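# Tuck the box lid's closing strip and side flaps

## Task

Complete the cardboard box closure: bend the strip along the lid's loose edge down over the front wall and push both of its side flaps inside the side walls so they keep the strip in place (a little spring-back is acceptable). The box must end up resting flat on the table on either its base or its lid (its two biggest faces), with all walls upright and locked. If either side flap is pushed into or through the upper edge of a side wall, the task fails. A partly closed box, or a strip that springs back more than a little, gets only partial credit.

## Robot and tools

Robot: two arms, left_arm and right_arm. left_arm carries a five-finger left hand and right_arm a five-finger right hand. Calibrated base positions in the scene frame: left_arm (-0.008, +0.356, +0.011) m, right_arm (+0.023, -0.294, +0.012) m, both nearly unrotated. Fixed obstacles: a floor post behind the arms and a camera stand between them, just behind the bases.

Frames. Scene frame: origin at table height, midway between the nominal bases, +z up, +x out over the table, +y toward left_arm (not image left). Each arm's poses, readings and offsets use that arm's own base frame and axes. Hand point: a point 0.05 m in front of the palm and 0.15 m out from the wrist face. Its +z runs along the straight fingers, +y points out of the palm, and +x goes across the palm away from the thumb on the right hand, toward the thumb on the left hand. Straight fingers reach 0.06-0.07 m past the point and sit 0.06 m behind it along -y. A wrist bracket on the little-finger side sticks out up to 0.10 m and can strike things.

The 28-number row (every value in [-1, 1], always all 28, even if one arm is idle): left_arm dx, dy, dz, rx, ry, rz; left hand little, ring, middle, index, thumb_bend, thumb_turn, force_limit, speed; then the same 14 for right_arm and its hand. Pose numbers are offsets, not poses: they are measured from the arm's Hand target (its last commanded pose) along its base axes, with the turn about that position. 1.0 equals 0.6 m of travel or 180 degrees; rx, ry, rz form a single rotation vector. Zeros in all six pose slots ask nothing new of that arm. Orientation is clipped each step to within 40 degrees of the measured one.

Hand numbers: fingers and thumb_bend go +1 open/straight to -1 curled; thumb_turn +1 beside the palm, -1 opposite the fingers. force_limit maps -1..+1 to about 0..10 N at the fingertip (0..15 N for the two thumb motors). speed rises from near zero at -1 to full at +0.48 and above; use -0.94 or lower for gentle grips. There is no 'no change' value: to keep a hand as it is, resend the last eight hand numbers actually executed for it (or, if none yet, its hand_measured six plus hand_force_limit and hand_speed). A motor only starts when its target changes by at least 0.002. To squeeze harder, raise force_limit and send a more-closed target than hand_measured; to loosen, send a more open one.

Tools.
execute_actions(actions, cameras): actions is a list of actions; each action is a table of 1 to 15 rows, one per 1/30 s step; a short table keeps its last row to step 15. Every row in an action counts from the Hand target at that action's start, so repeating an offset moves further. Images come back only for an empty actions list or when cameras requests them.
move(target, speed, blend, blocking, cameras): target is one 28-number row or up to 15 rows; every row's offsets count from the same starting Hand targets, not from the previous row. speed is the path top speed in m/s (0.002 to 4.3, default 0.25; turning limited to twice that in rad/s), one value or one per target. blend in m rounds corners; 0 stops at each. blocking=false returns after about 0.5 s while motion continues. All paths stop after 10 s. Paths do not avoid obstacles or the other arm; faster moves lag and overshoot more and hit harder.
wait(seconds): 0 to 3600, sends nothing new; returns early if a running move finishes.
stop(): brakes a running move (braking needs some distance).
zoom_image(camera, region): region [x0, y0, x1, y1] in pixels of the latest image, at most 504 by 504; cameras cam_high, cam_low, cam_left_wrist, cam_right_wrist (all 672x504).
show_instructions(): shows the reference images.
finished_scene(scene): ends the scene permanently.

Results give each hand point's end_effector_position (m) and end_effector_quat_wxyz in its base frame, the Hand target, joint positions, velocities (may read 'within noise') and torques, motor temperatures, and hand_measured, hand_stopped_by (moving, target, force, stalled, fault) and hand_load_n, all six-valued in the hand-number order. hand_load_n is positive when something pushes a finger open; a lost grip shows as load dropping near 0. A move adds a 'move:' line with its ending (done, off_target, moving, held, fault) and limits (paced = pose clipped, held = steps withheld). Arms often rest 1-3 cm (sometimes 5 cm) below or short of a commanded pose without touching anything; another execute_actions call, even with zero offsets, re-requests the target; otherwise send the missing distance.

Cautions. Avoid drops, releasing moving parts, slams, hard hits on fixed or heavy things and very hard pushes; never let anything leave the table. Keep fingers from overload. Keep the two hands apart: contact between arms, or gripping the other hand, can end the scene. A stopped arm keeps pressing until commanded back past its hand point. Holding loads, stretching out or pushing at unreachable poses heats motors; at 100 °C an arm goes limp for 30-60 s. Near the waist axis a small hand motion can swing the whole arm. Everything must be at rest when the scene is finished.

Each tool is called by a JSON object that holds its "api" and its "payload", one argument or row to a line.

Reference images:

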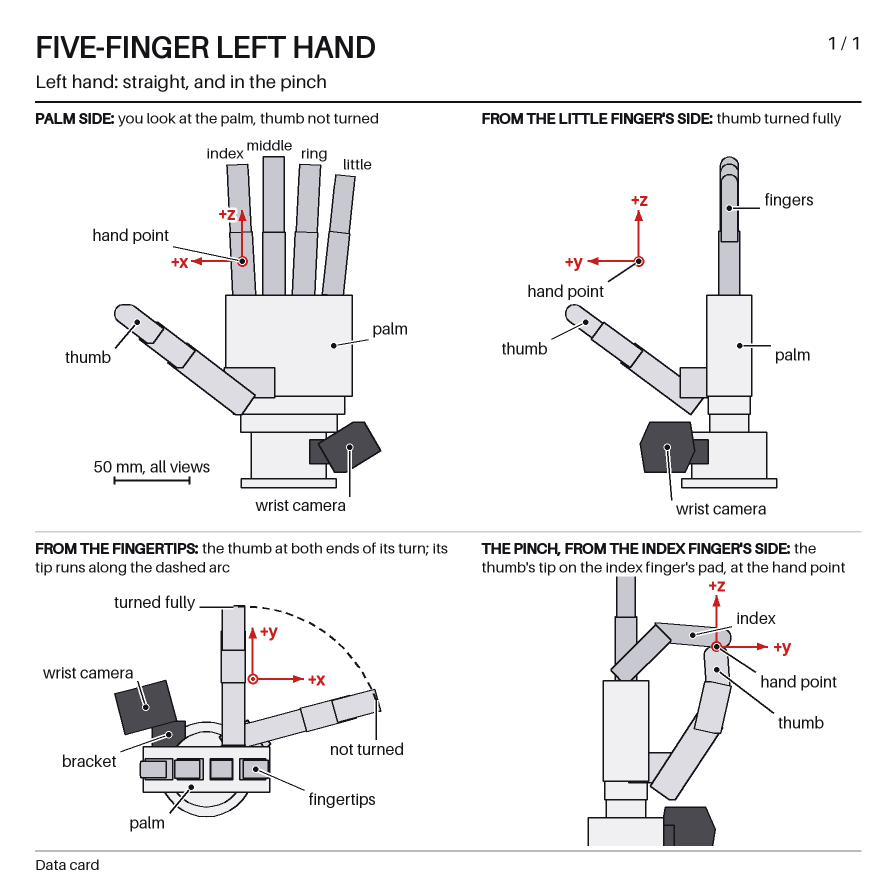

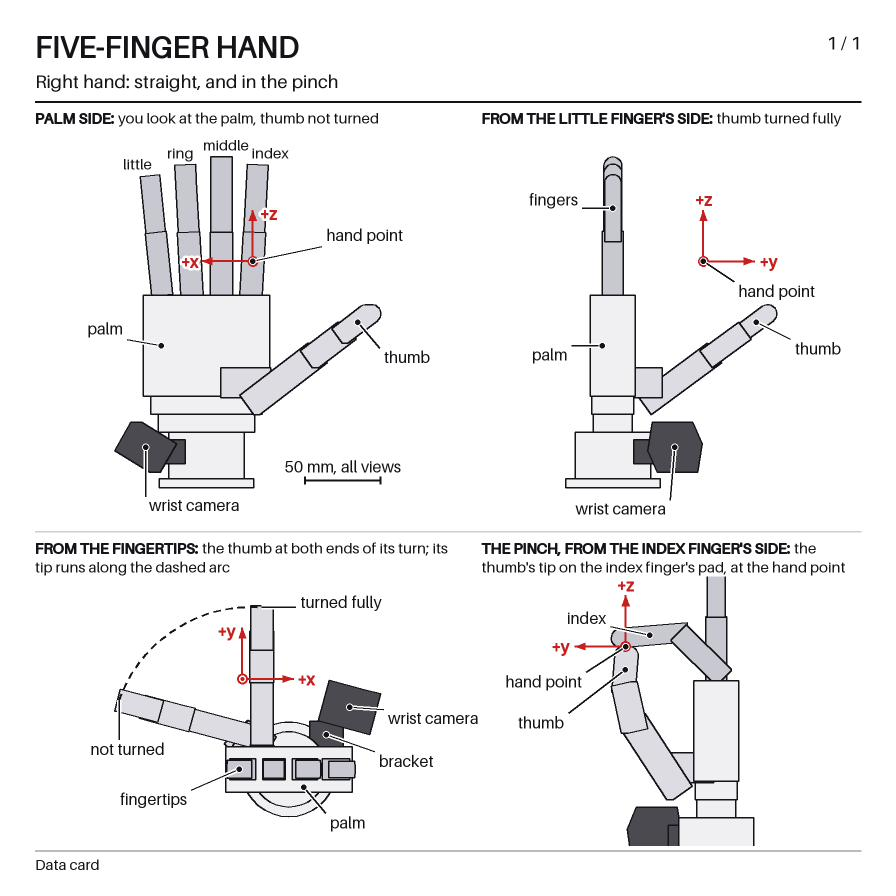

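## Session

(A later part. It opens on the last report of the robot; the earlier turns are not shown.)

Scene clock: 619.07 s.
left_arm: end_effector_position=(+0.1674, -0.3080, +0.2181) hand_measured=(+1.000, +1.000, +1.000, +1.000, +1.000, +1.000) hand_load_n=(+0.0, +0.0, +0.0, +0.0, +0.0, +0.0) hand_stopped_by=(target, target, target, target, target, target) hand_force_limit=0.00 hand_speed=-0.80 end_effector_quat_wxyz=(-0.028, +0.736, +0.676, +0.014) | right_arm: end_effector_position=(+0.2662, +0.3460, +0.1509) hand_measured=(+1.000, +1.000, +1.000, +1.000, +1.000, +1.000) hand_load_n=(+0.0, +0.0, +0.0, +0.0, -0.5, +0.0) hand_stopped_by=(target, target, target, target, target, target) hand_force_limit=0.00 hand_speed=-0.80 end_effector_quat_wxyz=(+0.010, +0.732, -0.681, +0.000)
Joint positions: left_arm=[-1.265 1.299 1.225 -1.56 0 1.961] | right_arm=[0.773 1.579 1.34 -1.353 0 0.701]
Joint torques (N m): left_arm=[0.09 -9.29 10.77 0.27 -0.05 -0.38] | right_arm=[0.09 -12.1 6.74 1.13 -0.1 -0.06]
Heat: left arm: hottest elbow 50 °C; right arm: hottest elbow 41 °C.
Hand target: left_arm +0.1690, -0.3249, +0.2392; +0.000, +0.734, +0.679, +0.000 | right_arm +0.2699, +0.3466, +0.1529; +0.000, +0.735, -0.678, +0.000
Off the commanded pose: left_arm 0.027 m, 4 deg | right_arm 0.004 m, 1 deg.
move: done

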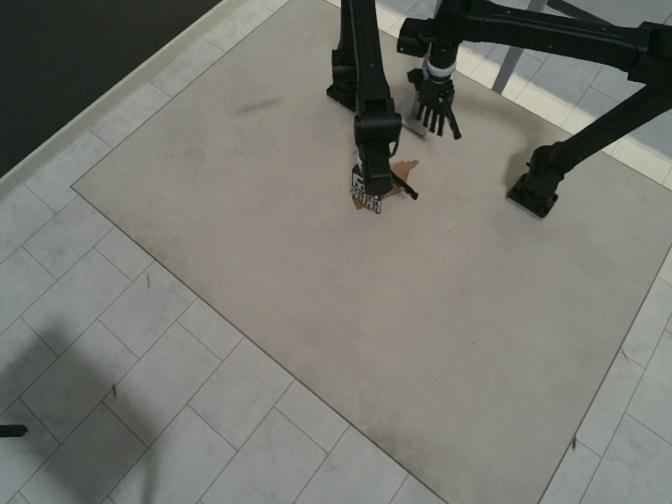

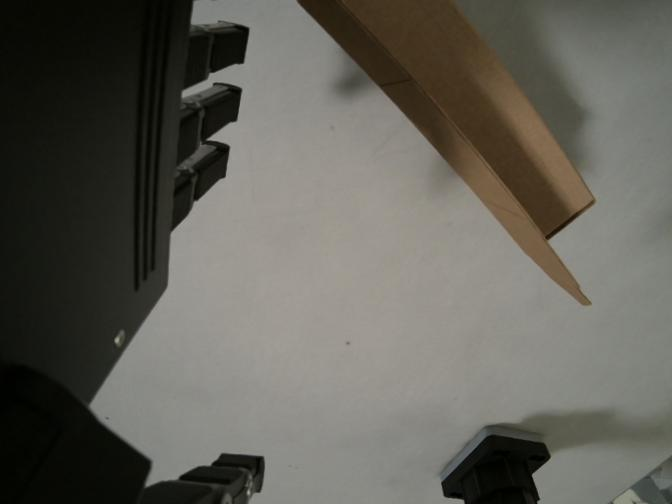

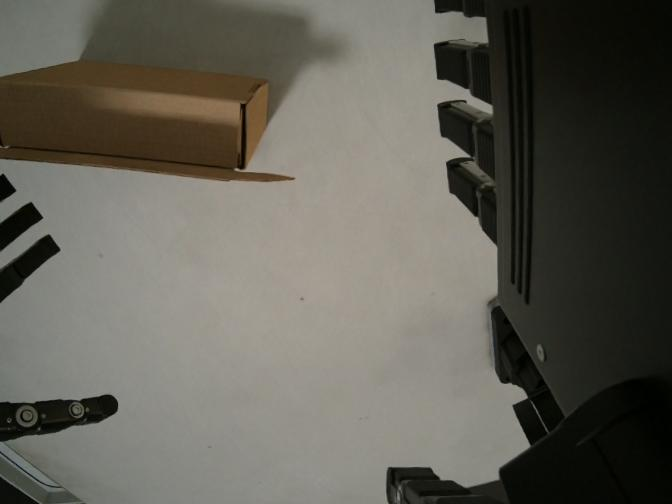

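{"api": "move", "payload": {
  "target": [
    [0,0,0,0,0,0,1,1,1,1,1,1,0,-0.8,0,0,0.178,0,0,0,1,1,1,1,1,1,0,-0.8],
    [0,0,0,0,0,0,1,1,1,1,1,1,0,-0.8,0.008,-0.275,0.178,0,0,0,1,1,1,1,1,1,0,-0.8]
  ],
  "blend": 0.03,
  "cameras": ["cam_left_wrist","cam_right_wrist"]
}}

{"api": "move", "payload": {
  "target": [
    [0.124,0.187,0,0,0,0.377,-1,-1,-1,1,1,1,0,0,0,0,0,0,0,0,1,1,1,1,1,1,0,-0.8]
  ],
  "cameras": ["cam_low","cam_high","cam_left_wrist","cam_right_wrist"]
}}

Scene clock: 683.80 s.
left_arm: end_effector_position=(+0.1674, -0.3080, +0.2181) hand_measured=(+1.000, +1.000, +1.000, +1.000, +1.000, +1.000) hand_load_n=(+0.0, +0.0, +0.0, +0.0, +0.0, +0.0) hand_stopped_by=(target, target, target, target, target, target) hand_force_limit=0.00 hand_speed=-0.80 end_effector_quat_wxyz=(-0.028, +0.736, +0.676, +0.014) | right_arm: end_effector_position=(+0.2789, +0.1817, +0.2593) hand_measured=(+1.000, +1.000, +1.000, +1.000, +1.000, +1.000) hand_load_n=(+0.0, +0.0, +0.0, +0.0, +0.0, +0.0) hand_stopped_by=(target, target, target, target, target, target) hand_force_limit=0.00 hand_speed=-0.80 end_effector_quat_wxyz=(-0.005, +0.729, -0.685, +0.002)
Joint positions: left_arm=[-1.265 1.299 1.225 -1.56 0 1.961] | right_arm=[0.428 1.31 1.347 -1.597 0.001 0.366]
Joint torques (N m): left_arm=[0.09 -9.35 10.77 0.27 -0.05 -0.38] | right_arm=[0.85 -8.18 6.97 0.18 -0.12 -0.05]
Motor temperatures (°C): left_arm=[31 37 52 29 32 33] | right_arm=[32 40 41 32 32 32]
Heat: left arm: hottest elbow 52 °C; right arm: hottest elbow 41 °C.
Hand target: left_arm +0.1690, -0.3249, +0.2392; +0.000, +0.734, +0.679, +0.000 | right_arm +0.2746, +0.1816, +0.2596; +0.000, +0.735, -0.678, +0.000
Off the commanded pose: left_arm 0.027 m, 4 deg | right_arm 0.004 m, 1 deg.
move: done

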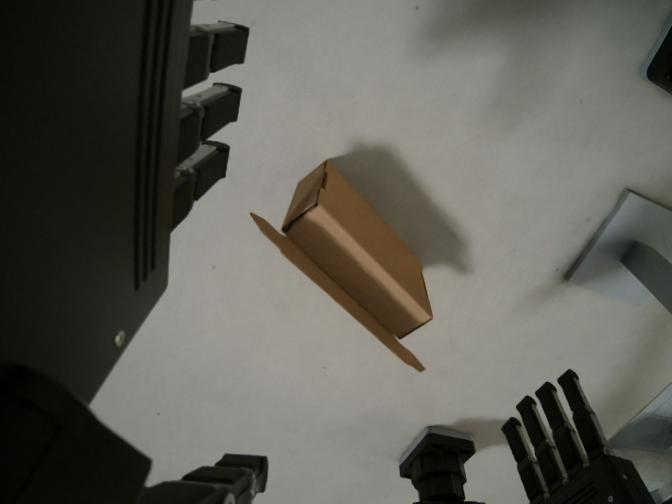

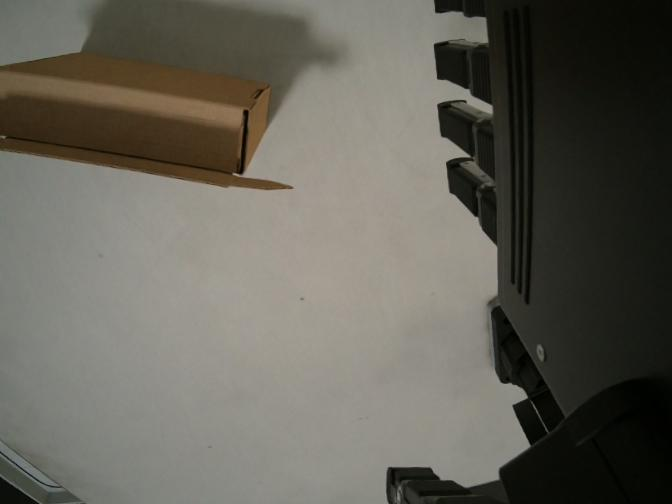

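Scene clock: 686.90 s.
left_arm: end_effector_position=(+0.2307, -0.1995, +0.2237) hand_measured=(-1.000, -1.000, -1.000, +1.000, +1.000, +1.000) hand_load_n=(+0.0, +0.0, +0.0, +0.0, +0.0, +0.0) hand_stopped_by=(target, target, target, target, target, target) hand_force_limit=0.00 hand_speed=0.00 end_effector_quat_wxyz=(-0.022, +0.241, +0.970, +0.016) | right_arm: end_effector_position=(+0.2789, +0.1817, +0.2593) hand_measured=(+1.000, +1.000, +1.000, +1.000, +1.000, +1.000) hand_load_n=(+0.0, +0.0, -0.5, +0.0, +0.0, +0.0) hand_stopped_by=(target, target, target, target, target, target) hand_force_limit=0.00 hand_speed=-0.80 end_effector_quat_wxyz=(-0.005, +0.729, -0.685, +0.002)
Joint positions: left_arm=[-0.86 1.299 1.234 -1.56 -0.001 1.199] | right_arm=[0.428 1.31 1.347 -1.597 0.001 0.365]
Joint torques (N m): left_arm=[1.44 -8.23 10.99 0.29 -0.05 -0.39] | right_arm=[0.79 -8.12 6.98 0.17 -0.12 -0.06]
Heat: left arm: hottest elbow 52 °C; right arm: hottest elbow 41 °C.
Hand target: left_arm +0.2433, -0.2127, +0.2391; +0.000, +0.231, +0.973, +0.000 | right_arm +0.2746, +0.1816, +0.2596; +0.000, +0.735, -0.678, +0.000
Off the commanded pose: left_arm 0.024 m, 3 deg | right_arm 0.004 m, 1 deg.
move: off_target (left_arm)

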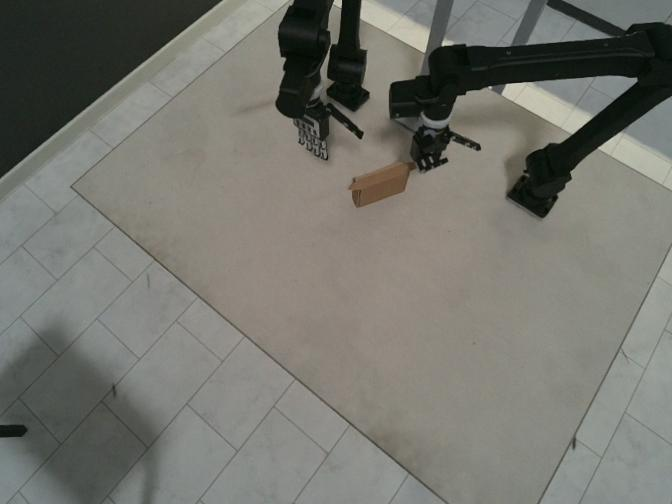

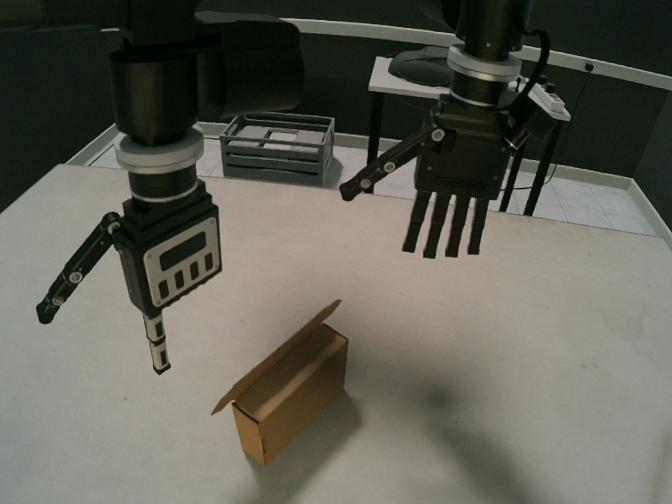

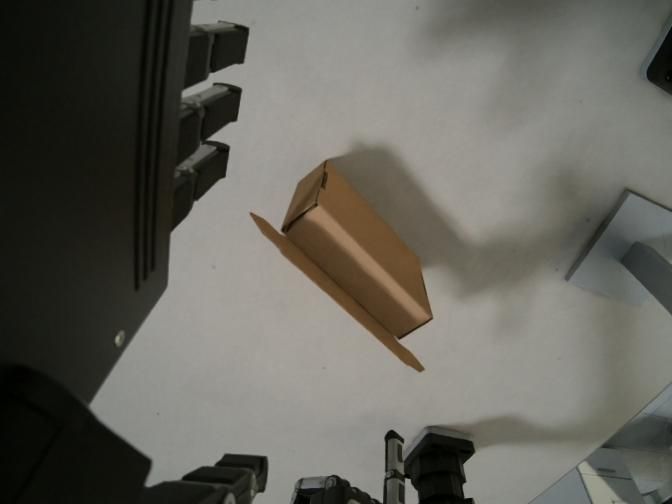

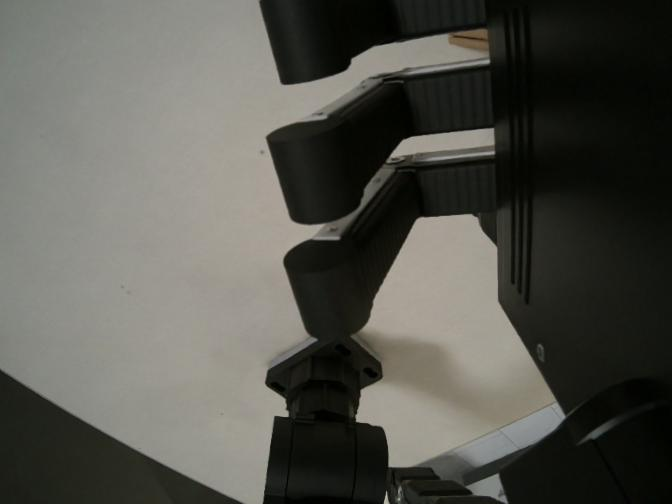

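{"api": "move", "payload": {
  "target": [
    [0,0,0,0,0,0,-1,-1,-1,1,1,-1,0,0,-0.2358,0.1023,0,0,0,0.3256,1,1,1,1,1,-1,0,0],
    [0,0,0,0,0,0,-1,-1,-1,1,1,-1,0,0,-0.2358,0.1023,-0.256,0,0,0.3256,1,1,1,1,1,-1,0,0]
  ],
  "cameras": ["cam_low","cam_high","cam_left_wrist","cam_right_wrist"]
}}

Scene clock: 714.03 s.
left_arm: end_effector_position=(+0.2306, -0.1995, +0.2237) hand_measured=(-1.000, -1.000, -1.000, +1.000, +1.000, -1.000) hand_load_n=(+0.0, +0.0, +0.0, +0.0, +0.0, +0.0) hand_stopped_by=(target, target, target, target, target, target) hand_force_limit=0.00 hand_speed=0.00 end_effector_quat_wxyz=(-0.022, +0.240, +0.970, +0.016) | right_arm: end_effector_position=(+0.1961, +0.2222, +0.2571) hand_measured=(+1.000, +1.000, +1.000, +1.000, +1.000, -1.000) hand_load_n=(+0.0, +0.0, +0.0, +0.0, +0.0, +0.0) hand_stopped_by=(target, target, target, target, target, target) hand_force_limit=0.00 hand_speed=0.00 end_effector_quat_wxyz=(-0.002, +0.894, -0.449, +0.000)
Joint positions: left_arm=[-0.86 1.299 1.234 -1.56 -0.001 1.197] | right_arm=[0.727 1.254 1.291 -1.603 -0.002 0.086]
Joint torques (N m): left_arm=[1.38 -8.23 11 0.31 -0.08 -0.37] | right_arm=[-0.21 -7.3 7.02 0.59 0 0.06]
Heat: left arm: hottest elbow 52 °C; right arm: hottest elbow 42 °C.
Hand target: left_arm +0.2433, -0.2127, +0.2391; +0.000, +0.231, +0.973, +0.000 | right_arm +0.1982, +0.2204, +0.2570; -0.002, +0.892, -0.452, +0.001 (not the last commanded pose)
Off the commanded pose: left_arm 0.024 m, 3 deg | right_arm 0.165 m, 27 deg.
move: held (right_arm; a check stopped the path); path passed 0 of 2 targets; limits=held
pose unreachable (right arm): on one or more control steps of this call, first in action 0 (counted from 0), this arm could not follow its commanded pose, so it was not sent that pose on those steps. It may still have moved: this result reports where it is.
cause: moving toward the commanded pose would bring a part of the arm too close to another arm (a part of this arm just beyond joint 4 (wrist pitch) and a part of the left arm just beyond its joint 4 (wrist pitch), at the place that arm is still heading or pushing toward).

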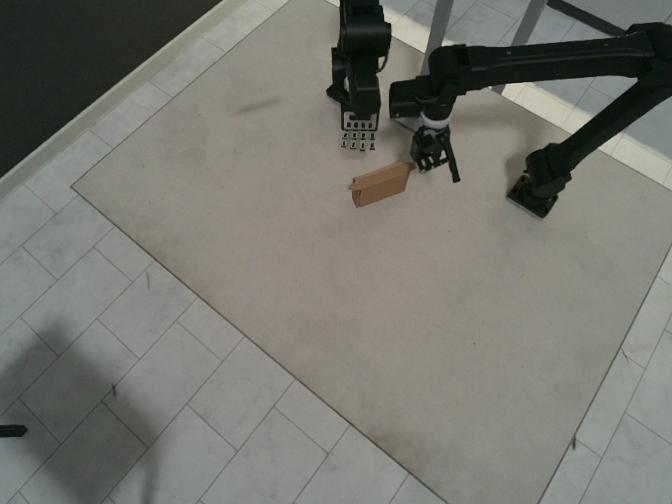

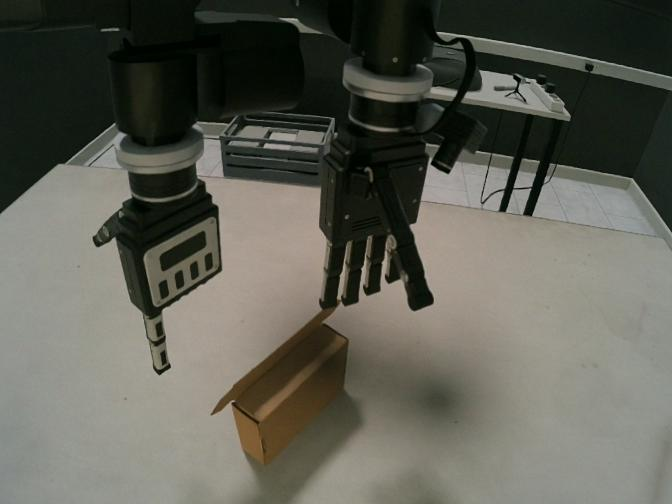

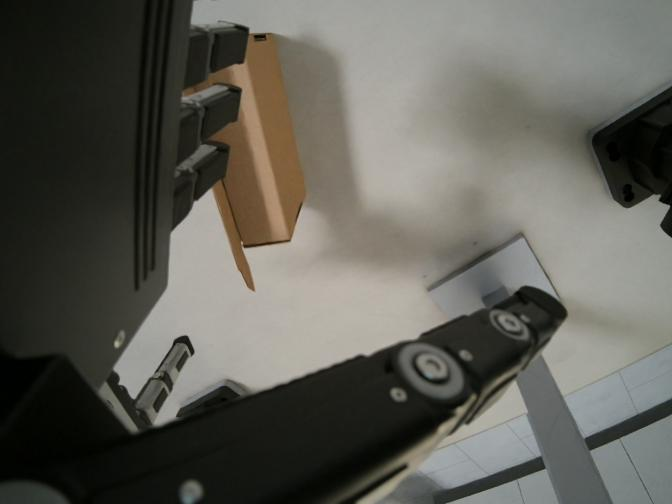

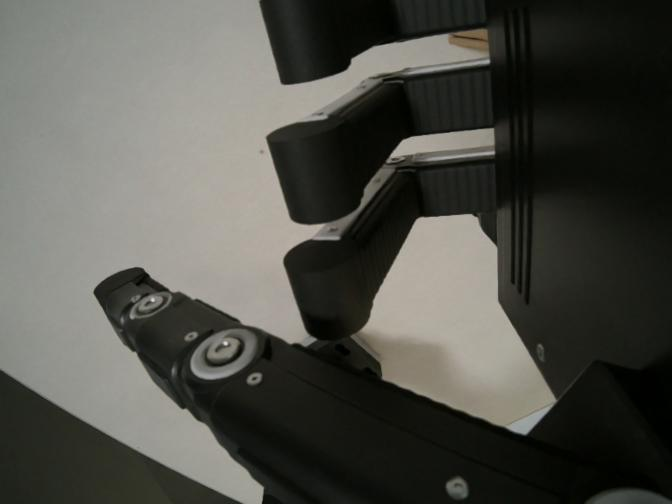

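{"api": "move", "payload": {
  "target": [
    [0,0,0,0,0,0,-1,-1,-1,1,1,-1,0,0,-0.1448,-0.0218,-0.18,0.1914,-0.1622,0.1421,1,1,1,1,1,-1,0,0]
  ],
  "cameras": ["cam_low","cam_high","cam_left_wrist"]
}}

Scene clock: 780.90 s.
left_arm: end_effector_position=(+0.2306, -0.1995, +0.2237) hand_measured=(-1.000, -1.000, -1.000, +1.000, +1.000, -1.000) hand_load_n=(+0.0, +0.5, +0.0, +0.0, +0.0, +0.0) hand_stopped_by=(target, target, target, target, target, target) hand_force_limit=0.00 hand_speed=0.00 end_effector_quat_wxyz=(-0.022, +0.240, +0.970, +0.016) | right_arm: end_effector_position=(+0.1728, +0.2125, +0.2288) hand_measured=(+1.000, +1.000, +1.000, +1.000, +1.000, -1.000) hand_load_n=(+0.0, +0.0, +0.0, +0.0, +0.0, +0.0) hand_stopped_by=(target, target, target, target, target, target) hand_force_limit=0.00 hand_speed=0.00 end_effector_quat_wxyz=(-0.088, +0.906, -0.414, +0.020)
Joint positions: left_arm=[-0.86 1.299 1.234 -1.56 -0.001 1.197] | right_arm=[0.747 1.071 1.088 -1.41 -0.031 0.037]
Joint torques (N m): left_arm=[1.38 -8.23 11 0.31 -0.08 -0.37] | right_arm=[0.21 -4.37 7.92 0.81 -0.09 0.07]
Heat: left arm: hottest elbow 53 °C; right arm: hottest elbow 42 °C.
Hand target: left_arm +0.2433, -0.2127, +0.2391; +0.000, +0.231, +0.973, +0.000 | right_arm +0.1749, +0.2140, +0.2300; -0.087, +0.905, -0.415, +0.020 (not the last commanded pose)
Off the commanded pose: left_arm 0.024 m, 3 deg | right_arm 0.101 m, 41 deg.
move: held (right_arm; a check stopped the path); limits=held
pose unreachable (right arm): on one or more control steps of this call, first in action 0 (counted from 0), this arm could not follow its commanded pose, so it was not sent that pose on those steps. It may still have moved: this result reports where it is.
cause: moving toward the commanded pose would bring a part of the arm too close to another arm (a part of this arm just beyond joint 4 (wrist pitch) and a part of the left arm just beyond its joint 4 (wrist pitch), at the place that arm is still heading or pushing toward).
Images, in order (width x height): cam_high 672x504, cam_low 672x504, cam_left_wrist 672x504.

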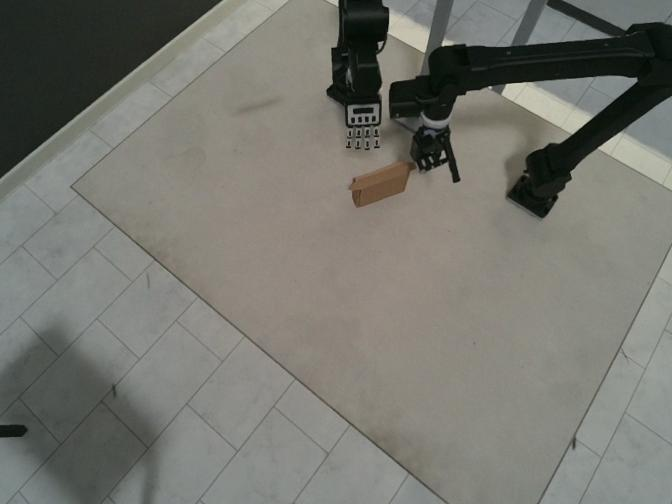

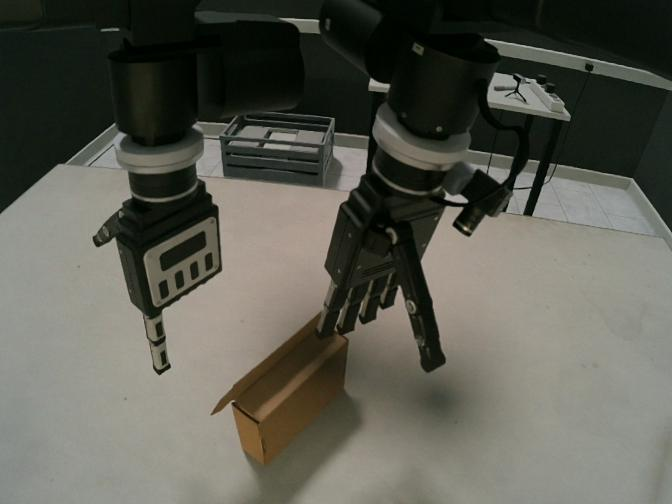

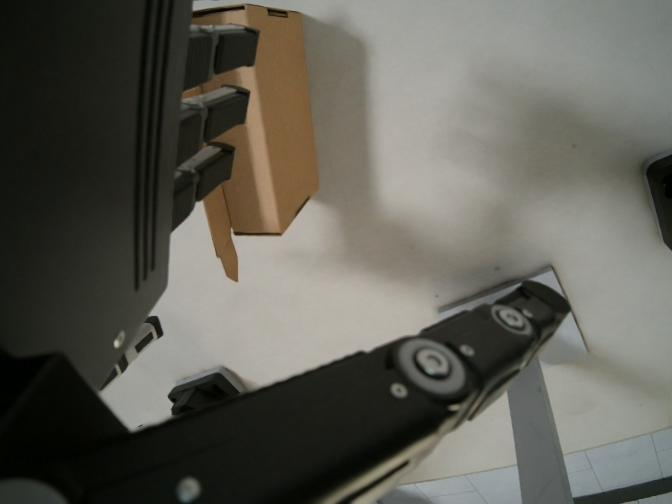

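{"api": "move", "payload": {
  "target": [
    [0,0.2,0,0,0,0,-1,-1,-1,1,1,-1,0,0,0,0,0,0,0,0,1,1,1,1,1,-1,0,0],
    [0,0.2,0,0,0,0,-1,-1,-1,1,1,-1,0,0,0.0545,0.135,0.0133,-0.0513,0.0255,0.1244,1,1,1,1,1,-1,0,0]
  ],
  "cameras": ["cam_low","cam_high","cam_left_wrist","cam_right_wrist"]
}}

Scene clock: 813.97 s.
left_arm: end_effector_position=(+0.2452, -0.0949, +0.2422) hand_measured=(-1.000, -1.000, -1.000, +1.000, +1.000, -1.000) hand_load_n=(+0.0, +0.5, +0.5, +0.0, +0.0, +0.0) hand_stopped_by=(target, target, target, target, target, target) hand_force_limit=0.00 hand_speed=0.00 end_effector_quat_wxyz=(+0.009, +0.224, +0.975, -0.002) | right_arm: end_effector_position=(+0.2033, +0.2895, +0.2268) hand_measured=(+1.000, +1.000, +1.000, +1.000, +1.000, -1.000) hand_load_n=(+0.0, +0.0, +0.0, +0.0, +0.0, +0.0) hand_stopped_by=(target, target, target, target, target, target) hand_force_limit=0.00 hand_speed=0.00 end_effector_quat_wxyz=(+0.009, +0.971, -0.240, -0.006)
Joint positions: left_arm=[-0.582 1.096 1.128 -1.586 -0.002 1.441] | right_arm=[0.903 1.446 1.391 -1.536 -0.003 -0.183]
Joint torques (N m): left_arm=[1.08 -5.54 6.78 -0.05 -0.04 -0.04] | right_arm=[0.67 -9.82 9.54 0.05 0.04 -0.06]
Heat: left arm: hottest elbow 53 °C; right arm: hottest elbow 42 °C.
Hand target: left_arm +0.2434, -0.0927, +0.2392; +0.000, +0.230, +0.973, +0.000 | right_arm +0.2077, +0.2950, +0.2379; +0.000, +0.973, -0.232, +0.000
Off the commanded pose: left_arm 0.004 m, 1 deg | right_arm 0.013 m, 2 deg.
move: off_target (right_arm)

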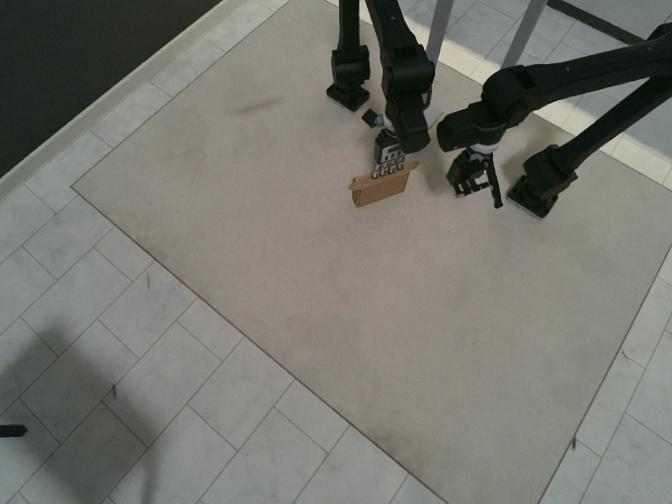

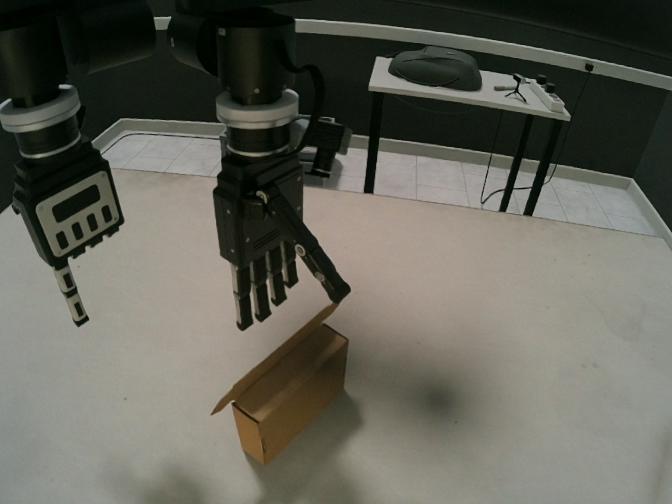

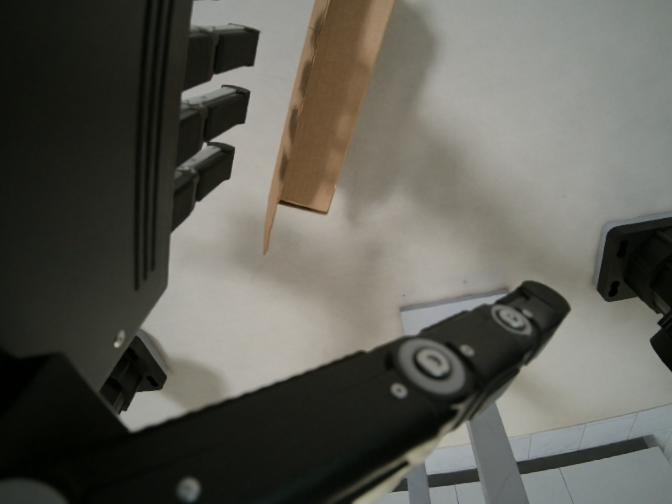

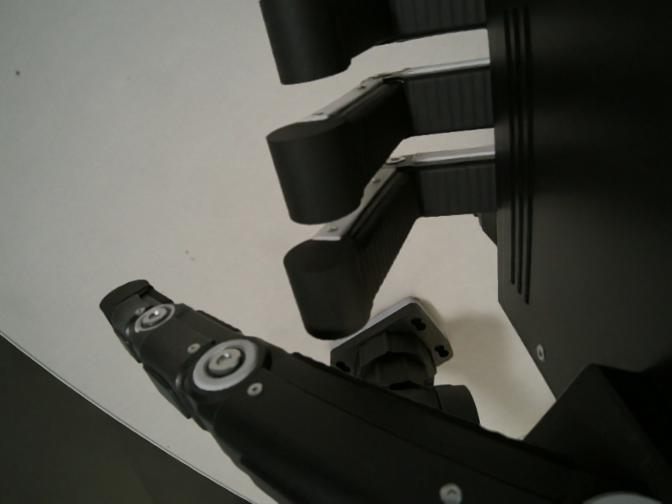

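{"api": "move", "payload": {
  "target": [
    [0,0,0,0,0,0,-1,-1,-1,1,1,-1,0,0,0.0098,0.0177,0,0,0,0,1,1,1,1,1,-1,0,0],
    [0,0,0,0,0,0,-1,-1,-1,1,1,-1,0,0,0.0098,0.0177,-0.15,0,0,0,1,1,1,1,1,-1,0,0]
  ],
  "speed": 0.1,
  "cameras": ["cam_low","cam_high","cam_left_wrist"]
}}

Scene clock: 833.03 s.
left_arm: end_effector_position=(+0.2452, -0.0949, +0.2422) hand_measured=(-1.000, -1.000, -1.000, +1.000, +1.000, -1.000) hand_load_n=(+0.5, +0.0, +0.5, +0.0, +0.0, +0.0) hand_stopped_by=(target, target, target, target, target, target) hand_force_limit=0.00 hand_speed=0.00 end_effector_quat_wxyz=(+0.009, +0.224, +0.975, -0.002) | right_arm: end_effector_position=(+0.2125, +0.3011, +0.1511) hand_measured=(+1.000, +1.000, +1.000, +1.000, +1.000, -1.000) hand_load_n=(+0.0, +0.0, +0.0, +0.0, +0.0, +0.5) hand_stopped_by=(target, target, target, target, target, target) hand_force_limit=0.00 hand_speed=0.00 end_effector_quat_wxyz=(+0.003, +0.971, -0.240, -0.003)
Joint positions: left_arm=[-0.582 1.096 1.128 -1.586 -0.002 1.441] | right_arm=[0.903 1.505 1.256 -1.329 -0.003 -0.183]
Joint torques (N m): left_arm=[1.08 -5.54 6.78 -0.05 -0.04 -0.04] | right_arm=[1.03 -9.93 6.91 1.07 0.03 -0.02]
Heat: left arm: hottest elbow 50 °C; right arm: hottest elbow 43 °C.
Hand target: left_arm +0.2434, -0.0927, +0.2392; +0.000, +0.230, +0.973, +0.000 | right_arm +0.2135, +0.3056, +0.1479; +0.000, +0.973, -0.232, +0.000
Off the commanded pose: left_arm 0.004 m, 1 deg | right_arm 0.006 m, 1 deg.
move: done
Images, in order (width x height): cam_high 672x504, cam_low 672x504, cam_left_wrist 672x504.

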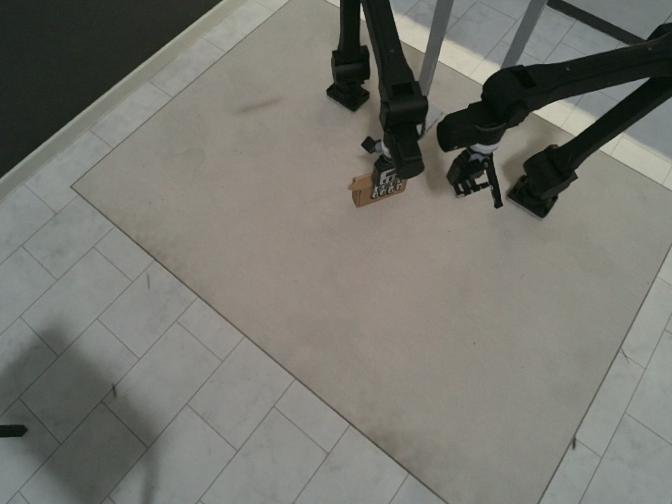

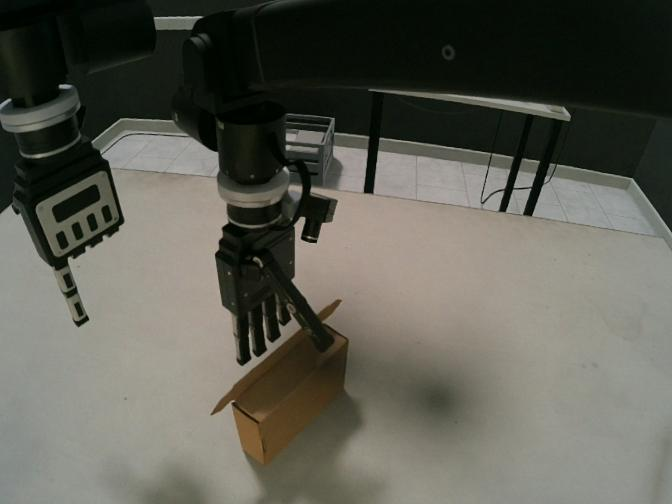

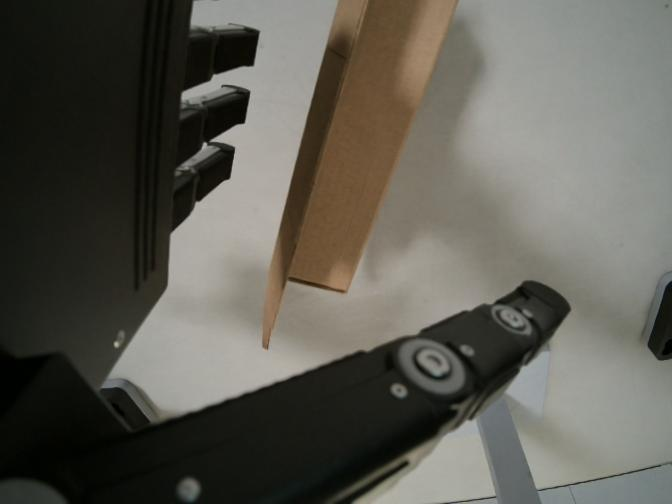

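{"api": "move", "payload": {
  "target": [
    [0,0,0,0,0,0,-1,-1,-1,1,1,-1,0,0,0,0,-0.125,0,0,0,1,1,1,1,1,-1,0,0]
  ],
  "speed": 0.1,
  "cameras": ["cam_low","cam_high","cam_left_wrist"]
}}

Scene clock: 839.60 s.
left_arm: end_effector_position=(+0.2452, -0.0949, +0.2422) hand_measured=(-1.000, -1.000, -1.000, +1.000, +1.000, -1.000) hand_load_n=(+0.0, +0.0, +0.0, +0.0, +0.0, +0.0) hand_stopped_by=(target, target, target, target, target, target) hand_force_limit=0.00 hand_speed=0.00 end_effector_quat_wxyz=(+0.009, +0.224, +0.975, -0.002) | right_arm: end_effector_position=(+0.2130, +0.3017, +0.0762) hand_measured=(+1.000, +1.000, +1.000, +1.000, +1.000, -1.000) hand_load_n=(+0.0, +0.0, +0.0, +0.0, +0.0, +0.0) hand_stopped_by=(target, target, target, target, target, target) hand_force_limit=0.00 hand_speed=0.00 end_effector_quat_wxyz=(+0.002, +0.971, -0.240, -0.003)
Joint positions: left_arm=[-0.582 1.096 1.128 -1.586 -0.002 1.441] | right_arm=[0.903 1.574 1.127 -1.131 -0.003 -0.183]
Joint torques (N m): left_arm=[1.14 -5.54 6.78 -0.05 -0.04 -0.04] | right_arm=[1.03 -10.29 6.39 1.09 0.04 -0.02]
Heat: left arm: hottest elbow 50 °C; right arm: hottest elbow 43 °C.
Hand target: left_arm +0.2434, -0.0927, +0.2392; +0.000, +0.230, +0.973, +0.000 | right_arm +0.2136, +0.3057, +0.0729; +0.000, +0.973, -0.232, +0.000
Off the commanded pose: left_arm 0.004 m, 1 deg | right_arm 0.005 m, 1 deg.
move: done
Images, in order (width x height): cam_high 672x504, cam_low 672x504, cam_left_wrist 672x504.

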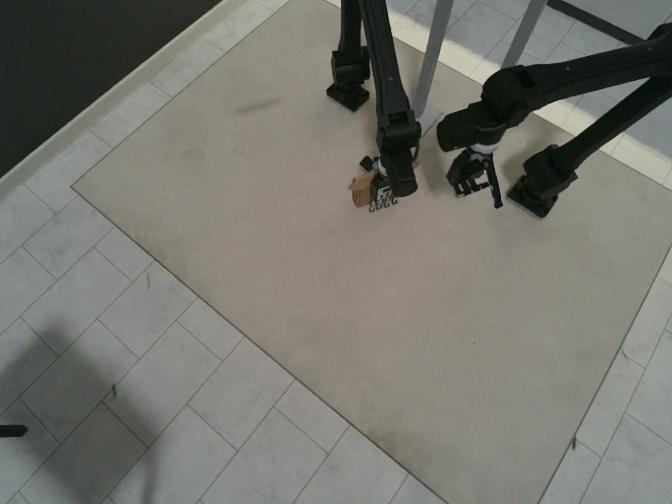

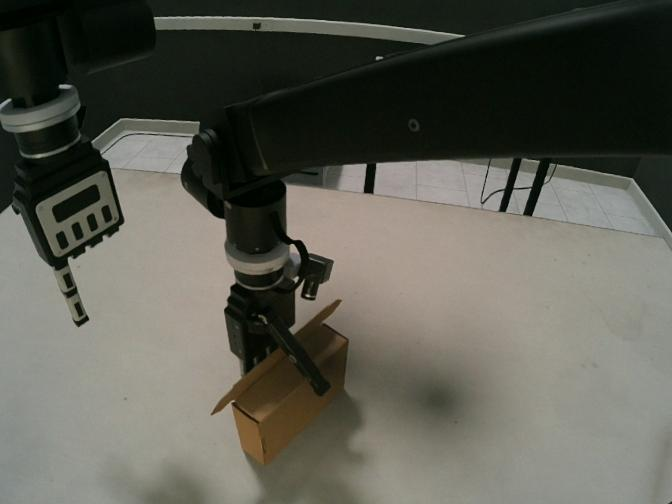

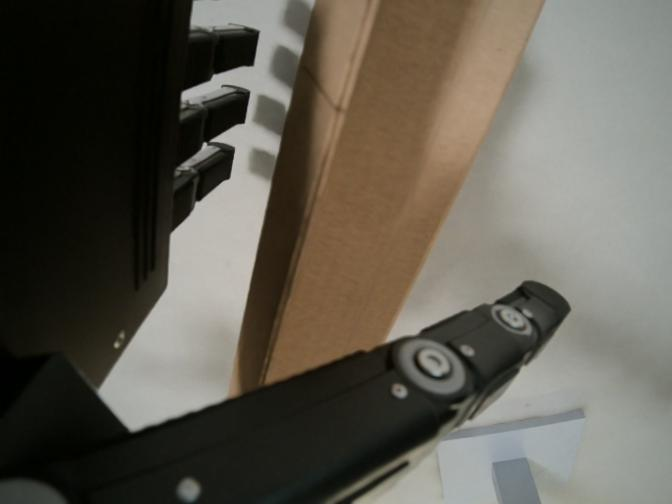

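{"api": "move", "payload": {
  "target": [
    [0,0,0,0,0,0,-1,-1,-1,1,1,-1,0,0,-0.0143,-0.0264,0,0,0,0,1,1,1,1,1,-1,0,0],
    [0,0,0,0,0,0,-1,-1,-1,1,1,-1,0,0,-0.0143,-0.0264,0,0,0,0,1,1,1,1,0.2,-1,-0.7,-0.7]
  ],
  "speed": 0.05,
  "cameras": ["cam_low","cam_high","cam_left_wrist"]
}}

Scene clock: 850.03 s.
left_arm: end_effector_position=(+0.2452, -0.0949, +0.2422) hand_measured=(-1.000, -1.000, -1.000, +1.000, +1.000, -1.000) hand_load_n=(+0.0, +0.0, +0.0, +0.0, +0.0, +0.0) hand_stopped_by=(target, target, target, target, target, target) hand_force_limit=0.00 hand_speed=0.00 end_effector_quat_wxyz=(+0.009, +0.224, +0.975, -0.002) | right_arm: end_effector_position=(+0.2018, +0.2873, +0.0715) hand_measured=(+1.000, +1.000, +1.000, +1.000, +0.200, -1.000) hand_load_n=(+0.0, +0.0, +0.0, +0.0, +0.0, +0.0) hand_stopped_by=(target, target, target, target, target, target) hand_force_limit=-0.70 hand_speed=-0.70 end_effector_quat_wxyz=(+0.009, +0.971, -0.239, -0.006)
Joint positions: left_arm=[-0.582 1.096 1.128 -1.586 -0.002 1.441] | right_arm=[0.903 1.546 1.077 -1.123 -0.003 -0.186]
Joint torques (N m): left_arm=[1.08 -5.48 6.78 -0.03 -0.04 -0.04] | right_arm=[0.5 -10.87 6.23 1.06 0.04 -0.06]
Heat: left arm: hottest elbow 49 °C; right arm: hottest elbow 42 °C.
Hand target: left_arm +0.2434, -0.0927, +0.2392; +0.000, +0.230, +0.973, +0.000 | right_arm +0.2049, +0.2897, +0.0728; +0.000, +0.973, -0.232, +0.000
Off the commanded pose: left_arm 0.004 m, 1 deg | right_arm 0.004 m, 1 deg.
move: done
Images, in order (width x height): cam_high 672x504, cam_low 672x504, cam_left_wrist 672x504.

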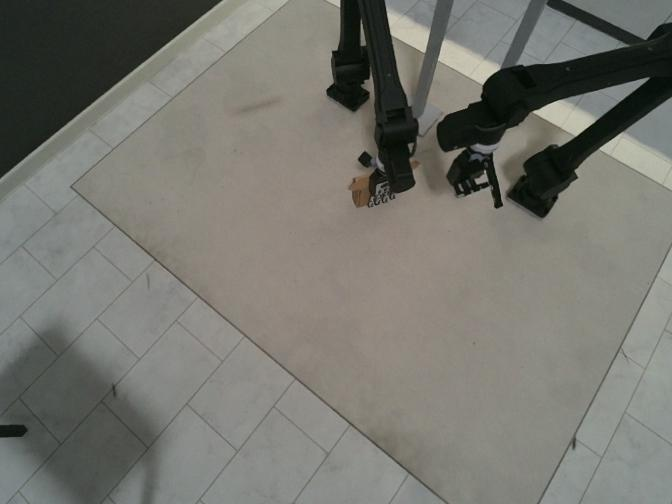

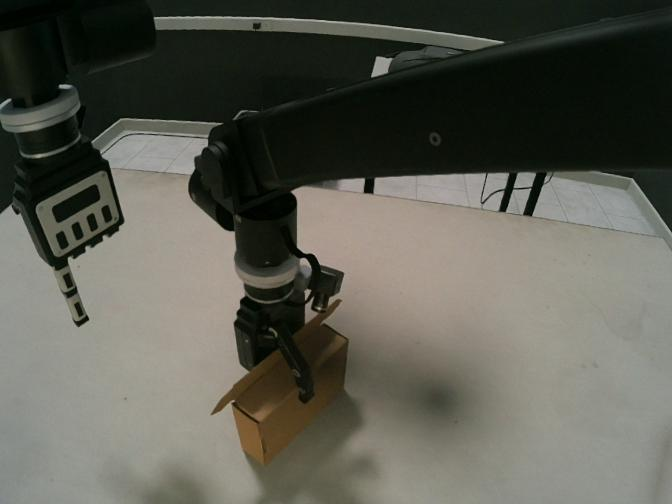

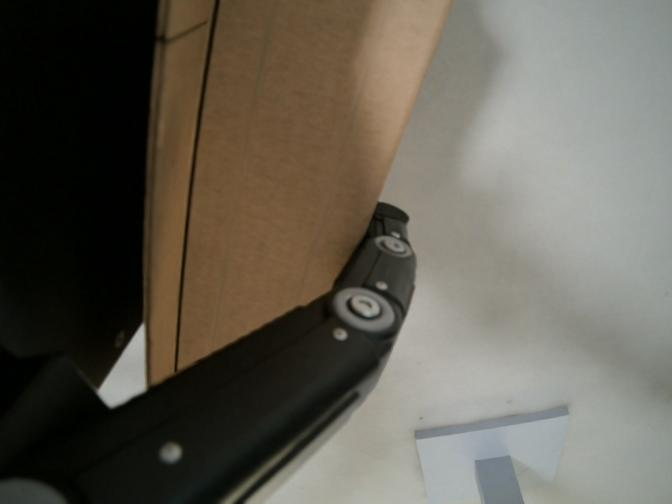

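{"api": "move", "payload": {
  "target": [
    [0,0,0,0,0,0,-1,-1,-1,1,1,-1,0,0,0,0,0,0,0,0,1,1,1,1,-0.2,-1,-0.7,-0.9]
  ],
  "speed": 0.05,
  "cameras": ["cam_low","cam_left_wrist"]
}}

Scene clock: 856.50 s.
left_arm: end_effector_position=(+0.2452, -0.0949, +0.2422) hand_measured=(-1.000, -1.000, -1.000, +1.000, +1.000, -1.000) hand_load_n=(+0.0, +0.5, +0.0, +0.0, +0.0, +0.0) hand_stopped_by=(target, target, target, target, target, target) hand_force_limit=0.00 hand_speed=0.00 end_effector_quat_wxyz=(+0.009, +0.224, +0.975, -0.002) | right_arm: end_effector_position=(+0.2018, +0.2873, +0.0715) hand_measured=(+1.000, +1.000, +1.000, +1.000, +0.034, -1.000) hand_load_n=(+0.0, +0.0, +0.0, +0.0, +3.0, +0.0) hand_stopped_by=(target, target, target, target, force, target) hand_force_limit=-0.70 hand_speed=-0.90 end_effector_quat_wxyz=(+0.009, +0.971, -0.238, -0.006)
Joint positions: left_arm=[-0.582 1.096 1.128 -1.586 -0.002 1.441] | right_arm=[0.903 1.546 1.077 -1.123 -0.003 -0.186]
Joint torques (N m): left_arm=[1.14 -5.54 6.79 -0.05 -0.04 -0.04] | right_arm=[0.44 -10.87 6.23 1.06 0.03 -0.06]
Heat: left arm: hottest elbow 48 °C; right arm: hottest elbow 42 °C.
Hand target: left_arm +0.2434, -0.0927, +0.2392; +0.000, +0.230, +0.973, +0.000 | right_arm +0.2049, +0.2898, +0.0728; +0.000, +0.973, -0.232, +0.000
Off the commanded pose: left_arm 0.004 m, 1 deg | right_arm 0.004 m, 1 deg.
move: done

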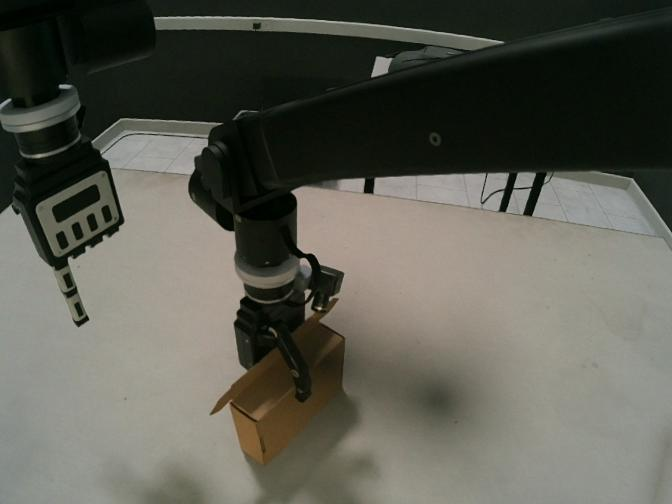

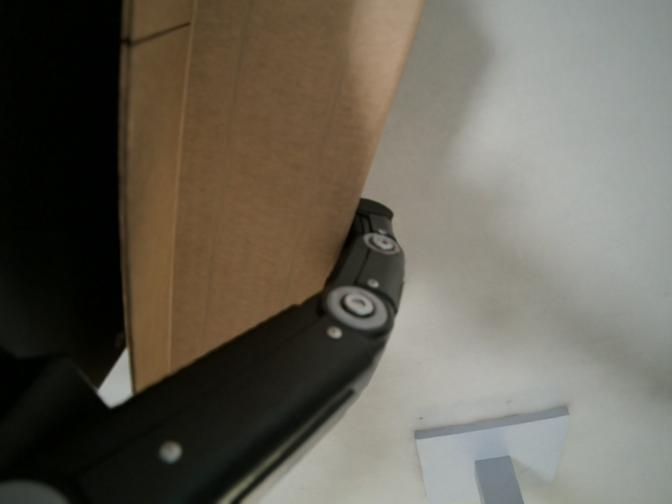

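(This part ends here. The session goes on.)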